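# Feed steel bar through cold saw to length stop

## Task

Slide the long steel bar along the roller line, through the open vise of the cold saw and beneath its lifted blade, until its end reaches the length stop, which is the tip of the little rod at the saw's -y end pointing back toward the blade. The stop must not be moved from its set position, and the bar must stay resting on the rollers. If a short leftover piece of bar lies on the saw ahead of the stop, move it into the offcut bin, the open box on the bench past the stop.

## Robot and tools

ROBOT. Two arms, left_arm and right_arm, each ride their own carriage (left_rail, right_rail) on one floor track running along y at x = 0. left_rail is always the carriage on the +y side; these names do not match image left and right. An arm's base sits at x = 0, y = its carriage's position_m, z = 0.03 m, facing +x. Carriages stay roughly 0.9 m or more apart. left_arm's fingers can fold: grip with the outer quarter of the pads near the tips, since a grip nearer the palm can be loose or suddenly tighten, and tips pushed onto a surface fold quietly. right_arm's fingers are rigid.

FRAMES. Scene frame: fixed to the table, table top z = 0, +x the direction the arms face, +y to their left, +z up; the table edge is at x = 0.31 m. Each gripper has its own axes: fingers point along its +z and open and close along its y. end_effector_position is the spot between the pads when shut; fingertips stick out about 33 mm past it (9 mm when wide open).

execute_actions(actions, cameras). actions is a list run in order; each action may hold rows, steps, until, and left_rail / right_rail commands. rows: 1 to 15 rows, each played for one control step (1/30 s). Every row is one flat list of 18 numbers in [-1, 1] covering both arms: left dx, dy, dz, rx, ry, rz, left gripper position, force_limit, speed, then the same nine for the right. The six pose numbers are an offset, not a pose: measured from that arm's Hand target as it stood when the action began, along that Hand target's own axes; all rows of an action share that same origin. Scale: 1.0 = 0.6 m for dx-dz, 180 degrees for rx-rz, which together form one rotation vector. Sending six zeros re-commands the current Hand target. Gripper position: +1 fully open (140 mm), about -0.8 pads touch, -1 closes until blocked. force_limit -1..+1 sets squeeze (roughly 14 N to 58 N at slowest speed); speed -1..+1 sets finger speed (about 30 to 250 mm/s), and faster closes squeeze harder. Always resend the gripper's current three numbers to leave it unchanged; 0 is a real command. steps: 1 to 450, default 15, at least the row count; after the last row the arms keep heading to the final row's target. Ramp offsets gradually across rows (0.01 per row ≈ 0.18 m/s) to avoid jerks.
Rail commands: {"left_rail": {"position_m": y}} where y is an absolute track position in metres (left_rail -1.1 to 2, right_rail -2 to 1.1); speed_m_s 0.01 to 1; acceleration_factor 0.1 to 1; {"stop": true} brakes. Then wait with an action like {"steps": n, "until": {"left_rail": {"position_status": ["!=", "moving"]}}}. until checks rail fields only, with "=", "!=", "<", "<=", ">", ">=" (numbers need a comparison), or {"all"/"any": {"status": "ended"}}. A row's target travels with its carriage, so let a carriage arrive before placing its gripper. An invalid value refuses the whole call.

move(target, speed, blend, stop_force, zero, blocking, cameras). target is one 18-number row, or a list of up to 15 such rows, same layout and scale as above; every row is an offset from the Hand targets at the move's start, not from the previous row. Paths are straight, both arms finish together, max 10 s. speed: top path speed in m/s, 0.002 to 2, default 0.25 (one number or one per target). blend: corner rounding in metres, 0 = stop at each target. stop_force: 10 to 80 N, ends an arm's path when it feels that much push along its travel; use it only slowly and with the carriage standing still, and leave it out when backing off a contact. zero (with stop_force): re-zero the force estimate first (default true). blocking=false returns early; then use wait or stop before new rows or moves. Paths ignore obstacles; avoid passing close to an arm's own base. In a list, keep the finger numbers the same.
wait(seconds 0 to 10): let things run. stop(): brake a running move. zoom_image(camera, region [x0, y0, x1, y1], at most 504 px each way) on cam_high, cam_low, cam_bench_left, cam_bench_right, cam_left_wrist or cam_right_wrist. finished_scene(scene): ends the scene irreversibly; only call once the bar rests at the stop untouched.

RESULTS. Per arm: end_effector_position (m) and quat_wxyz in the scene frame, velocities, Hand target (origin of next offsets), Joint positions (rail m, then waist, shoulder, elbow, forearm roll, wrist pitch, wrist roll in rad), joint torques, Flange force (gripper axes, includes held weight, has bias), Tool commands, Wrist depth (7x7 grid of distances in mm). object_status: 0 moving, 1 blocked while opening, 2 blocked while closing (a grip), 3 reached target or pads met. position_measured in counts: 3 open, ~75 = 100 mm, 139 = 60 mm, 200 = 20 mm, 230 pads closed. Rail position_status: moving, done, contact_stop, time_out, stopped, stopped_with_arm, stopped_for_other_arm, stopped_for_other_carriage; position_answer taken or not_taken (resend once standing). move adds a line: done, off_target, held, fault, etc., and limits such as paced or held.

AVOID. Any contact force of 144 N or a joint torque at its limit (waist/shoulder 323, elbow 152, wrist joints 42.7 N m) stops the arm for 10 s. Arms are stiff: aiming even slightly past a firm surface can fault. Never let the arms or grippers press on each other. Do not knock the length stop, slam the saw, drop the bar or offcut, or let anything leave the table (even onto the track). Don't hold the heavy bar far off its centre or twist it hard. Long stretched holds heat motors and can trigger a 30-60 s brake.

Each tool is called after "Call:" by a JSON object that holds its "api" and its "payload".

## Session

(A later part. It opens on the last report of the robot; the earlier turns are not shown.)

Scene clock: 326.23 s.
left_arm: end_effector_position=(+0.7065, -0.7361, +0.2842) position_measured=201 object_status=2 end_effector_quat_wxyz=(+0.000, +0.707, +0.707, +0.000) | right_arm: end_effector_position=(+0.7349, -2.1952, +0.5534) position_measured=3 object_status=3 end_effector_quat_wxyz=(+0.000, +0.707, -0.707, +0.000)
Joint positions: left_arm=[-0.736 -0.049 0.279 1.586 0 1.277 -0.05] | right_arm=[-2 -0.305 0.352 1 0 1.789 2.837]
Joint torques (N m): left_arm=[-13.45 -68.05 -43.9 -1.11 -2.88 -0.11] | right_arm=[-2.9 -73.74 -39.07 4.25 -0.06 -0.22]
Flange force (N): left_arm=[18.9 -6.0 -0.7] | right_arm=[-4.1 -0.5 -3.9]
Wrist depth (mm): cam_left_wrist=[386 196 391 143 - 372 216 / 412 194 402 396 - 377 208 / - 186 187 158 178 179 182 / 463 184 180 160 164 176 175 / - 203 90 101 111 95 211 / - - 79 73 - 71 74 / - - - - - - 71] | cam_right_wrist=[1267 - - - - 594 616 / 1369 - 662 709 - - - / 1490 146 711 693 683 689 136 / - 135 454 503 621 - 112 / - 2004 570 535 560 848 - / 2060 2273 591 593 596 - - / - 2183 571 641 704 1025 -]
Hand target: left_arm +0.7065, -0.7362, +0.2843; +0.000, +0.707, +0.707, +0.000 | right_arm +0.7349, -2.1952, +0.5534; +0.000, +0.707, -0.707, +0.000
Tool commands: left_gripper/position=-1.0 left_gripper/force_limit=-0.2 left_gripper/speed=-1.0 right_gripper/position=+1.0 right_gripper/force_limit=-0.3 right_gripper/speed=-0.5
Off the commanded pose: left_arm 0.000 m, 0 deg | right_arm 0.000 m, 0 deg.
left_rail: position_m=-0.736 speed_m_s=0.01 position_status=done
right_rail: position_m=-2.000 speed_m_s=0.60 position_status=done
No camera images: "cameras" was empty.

Contact. Release.

Call:
{"api": "move", "payload": {"target": [0,0,0,0,0,0,0.1,-0.2,-0.5,0,0,0,0,0,0,1,-0.3,-0.5], "cameras": []}}

Call:
{"api": "wait", "payload": {"seconds": 0.8, "cameras": []}}

Call:
{"api": "move", "payload": {"target": [0,0,-0.22,0,0,0,0.1,-0.2,-0.5,0,0,0,0,0,0,1,-0.3,-0.5], "cameras": ["cam_right_wrist","cam_high"]}}

Call:
{"api": "zoom_image", "payload": {"camera": "cam_right_wrist", "region": [330, 262, 380, 302]}}

Scene clock: 332.30 s.
left_arm: end_effector_position=(+0.7065, -0.7362, +0.2842) position_measured=117 object_status=0 end_effector_quat_wxyz=(+0.000, +0.707, +0.707, +0.000) | right_arm: end_effector_position=(+0.7349, -2.1952, +0.5534) position_measured=3 object_status=3 end_effector_quat_wxyz=(+0.000, +0.707, -0.707, +0.000)
Joint positions: left_arm=[-0.736 -0.05 0.279 1.586 0 1.277 -0.05] | right_arm=[-2 -0.305 0.352 1 0 1.789 2.837]
Joint torques (N m): left_arm=[-1.15 -70.7 -40.87 4.12 0.39 -0.35] | right_arm=[-2.93 -74.12 -38.94 4.25 0 -0.25]
Flange force (N): left_arm=[2.3 1.6 2.3] | right_arm=[-3.9 -1.8 -4.2]
Wrist depth (mm): cam_left_wrist=[169 197 386 138 388 378 215 / - 195 392 - 398 406 207 / - 185 186 154 181 184 181 / - 185 179 179 175 173 175 / - 114 116 - 462 124 96 / - 93 492 178 492 - 70 / - - - 194 - - -] | cam_right_wrist=[1198 609 - 571 571 591 - / 1336 628 - - - - - / 1470 125 460 - - 702 136 / - - 447 502 - - 112 / - 2161 635 529 507 - - / 2060 - 670 588 604 - - / - 2161 641 641 691 779 -]
Hand target: left_arm +0.7065, -0.7362, +0.2843; +0.000, +0.707, +0.707, +0.000 | right_arm +0.7349, -2.1952, +0.5534; +0.000, +0.707, -0.707, +0.000
Off the commanded pose: left_arm 0.000 m, 0 deg | right_arm 0.000 m, 0 deg.
left_rail: position_m=-0.736 speed_m_s=0.01 position_status=done
right_rail: position_m=-2.000 speed_m_s=0.60 position_status=done
move: done
No camera images: "cameras" was empty.

Scene clock: 333.10 s.
left_arm: end_effector_position=(+0.7065, -0.7362, +0.2842) position_measured=117 object_status=3 end_effector_quat_wxyz=(+0.000, +0.707, +0.707, +0.000) | right_arm: end_effector_position=(+0.7349, -2.1952, +0.5534) position_measured=3 object_status=3 end_effector_quat_wxyz=(+0.000, +0.707, -0.707, +0.000)
Joint positions: left_arm=[-0.736 -0.05 0.279 1.586 0 1.277 -0.05] | right_arm=[-2 -0.305 0.352 1 0 1.789 2.837]
Joint torques (N m): left_arm=[-1.24 -70.3 -40.81 4.13 0.36 -0.39] | right_arm=[-2.96 -73.7 -39.15 4.26 -0.03 -0.25]
Flange force (N): left_arm=[2.3 1.1 2.1] | right_arm=[-4.3 -0.4 -3.6]
Wrist depth (mm): cam_left_wrist=[167 197 402 138 376 - 206 / 426 195 - - - 393 206 / 432 185 188 157 181 185 181 / - 184 179 179 176 173 175 / - 197 116 169 463 124 96 / - 93 - 181 489 - 70 / - - - 191 531 - -] | cam_right_wrist=[1267 635 596 501 632 607 607 / 1378 - - - - 687 662 / 1500 134 - 745 704 698 135 / - - 465 506 750 758 112 / - 1900 - 531 543 - - / 2004 2004 - 593 580 - - / - 2250 565 645 632 747 -]
Hand target: left_arm +0.7065, -0.7362, +0.2843; +0.000, +0.707, +0.707, +0.000 | right_arm +0.7349, -2.1952, +0.5534; +0.000, +0.707, -0.707, +0.000
Tool commands: left_gripper/position=+0.1 left_gripper/force_limit=-0.2 left_gripper/speed=-0.5 right_gripper/position=+1.0 right_gripper/force_limit=-0.3 right_gripper/speed=-0.5
Off the commanded pose: left_arm 0.000 m, 0 deg | right_arm 0.000 m, 0 deg.
left_rail: position_m=-0.736 speed_m_s=0.01 position_status=done
right_rail: position_m=-2.000 speed_m_s=0.60 position_status=done
wait: 0.80 s
No camera images: "cameras" was empty.

Scene clock: 334.03 s.
left_arm: end_effector_position=(+0.7065, -0.7362, +0.4163) position_measured=117 object_status=3 end_effector_quat_wxyz=(+0.000, +0.707, +0.707, +0.000) | right_arm: end_effector_position=(+0.7349, -2.1952, +0.5534) position_measured=3 object_status=3 end_effector_quat_wxyz=(+0.000, +0.707, -0.707, +0.000)
Joint positions: left_arm=[-0.736 -0.05 0.241 1.394 0 1.507 -0.05] | right_arm=[-2 -0.305 0.352 1 0 1.789 2.837]
Joint torques (N m): left_arm=[-1.28 -68.27 -42.94 4.3 0.33 -0.4] | right_arm=[-2.97 -74.19 -39.09 4.18 -0.02 -0.25]
Flange force (N): left_arm=[2.4 0.2 2.3] | right_arm=[-4.0 -1.3 -3.9]
Wrist depth (mm): cam_left_wrist=[523 - 330 501 513 290 479 / 553 - 327 279 529 310 - / 586 569 314 307 306 305 - / - - 163 308 600 154 - / - - 116 320 626 124 84 / - 93 388 333 659 - 70 / - - - 406 671 - -] | cam_right_wrist=[1320 - - 594 507 - - / 1404 662 668 666 - - - / 1404 656 680 680 685 - 662 / - 752 522 502 740 745 112 / - 1645 - 532 538 - 102 / 2041 1986 - 591 554 896 - / - 2140 630 643 698 645 -]
Hand target: left_arm +0.7065, -0.7362, +0.4163; +0.000, +0.707, +0.707, +0.000 | right_arm +0.7349, -2.1952, +0.5534; +0.000, +0.707, -0.707, +0.000
Off the commanded pose: left_arm 0.000 m, 0 deg | right_arm 0.000 m, 0 deg.
left_rail: position_m=-0.736 speed_m_s=0.01 position_status=done
right_rail: position_m=-2.000 speed_m_s=0.60 position_status=done
move: done
Images, in order (width x height): cam_high 672x504, cam_right_wrist 672x504.

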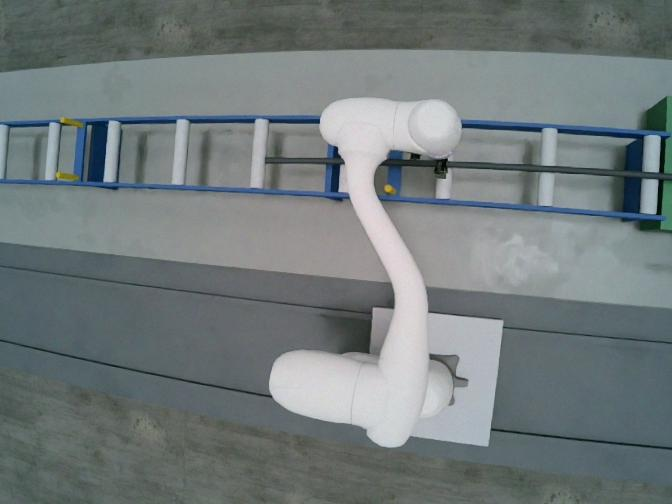

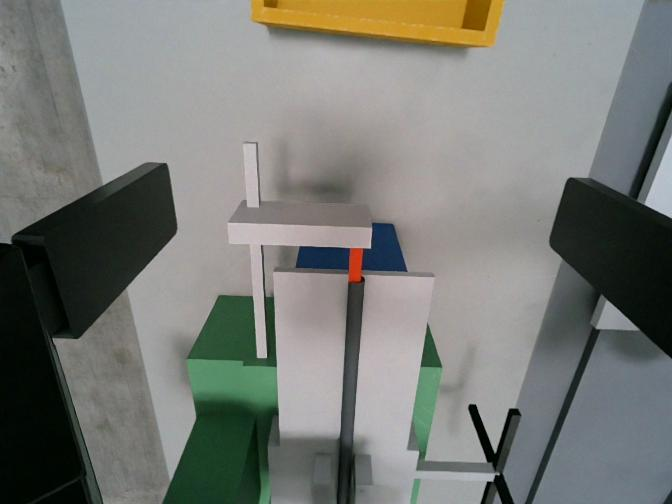

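Scaled by 10.080 from the camera's 672x504 image, which has a finer 960x720 frame.

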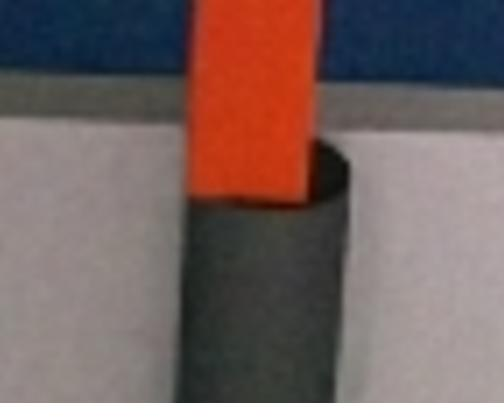

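Call:
{"api": "finished_scene", "payload": {"scene": 3}}

The scene is finished: the task was done.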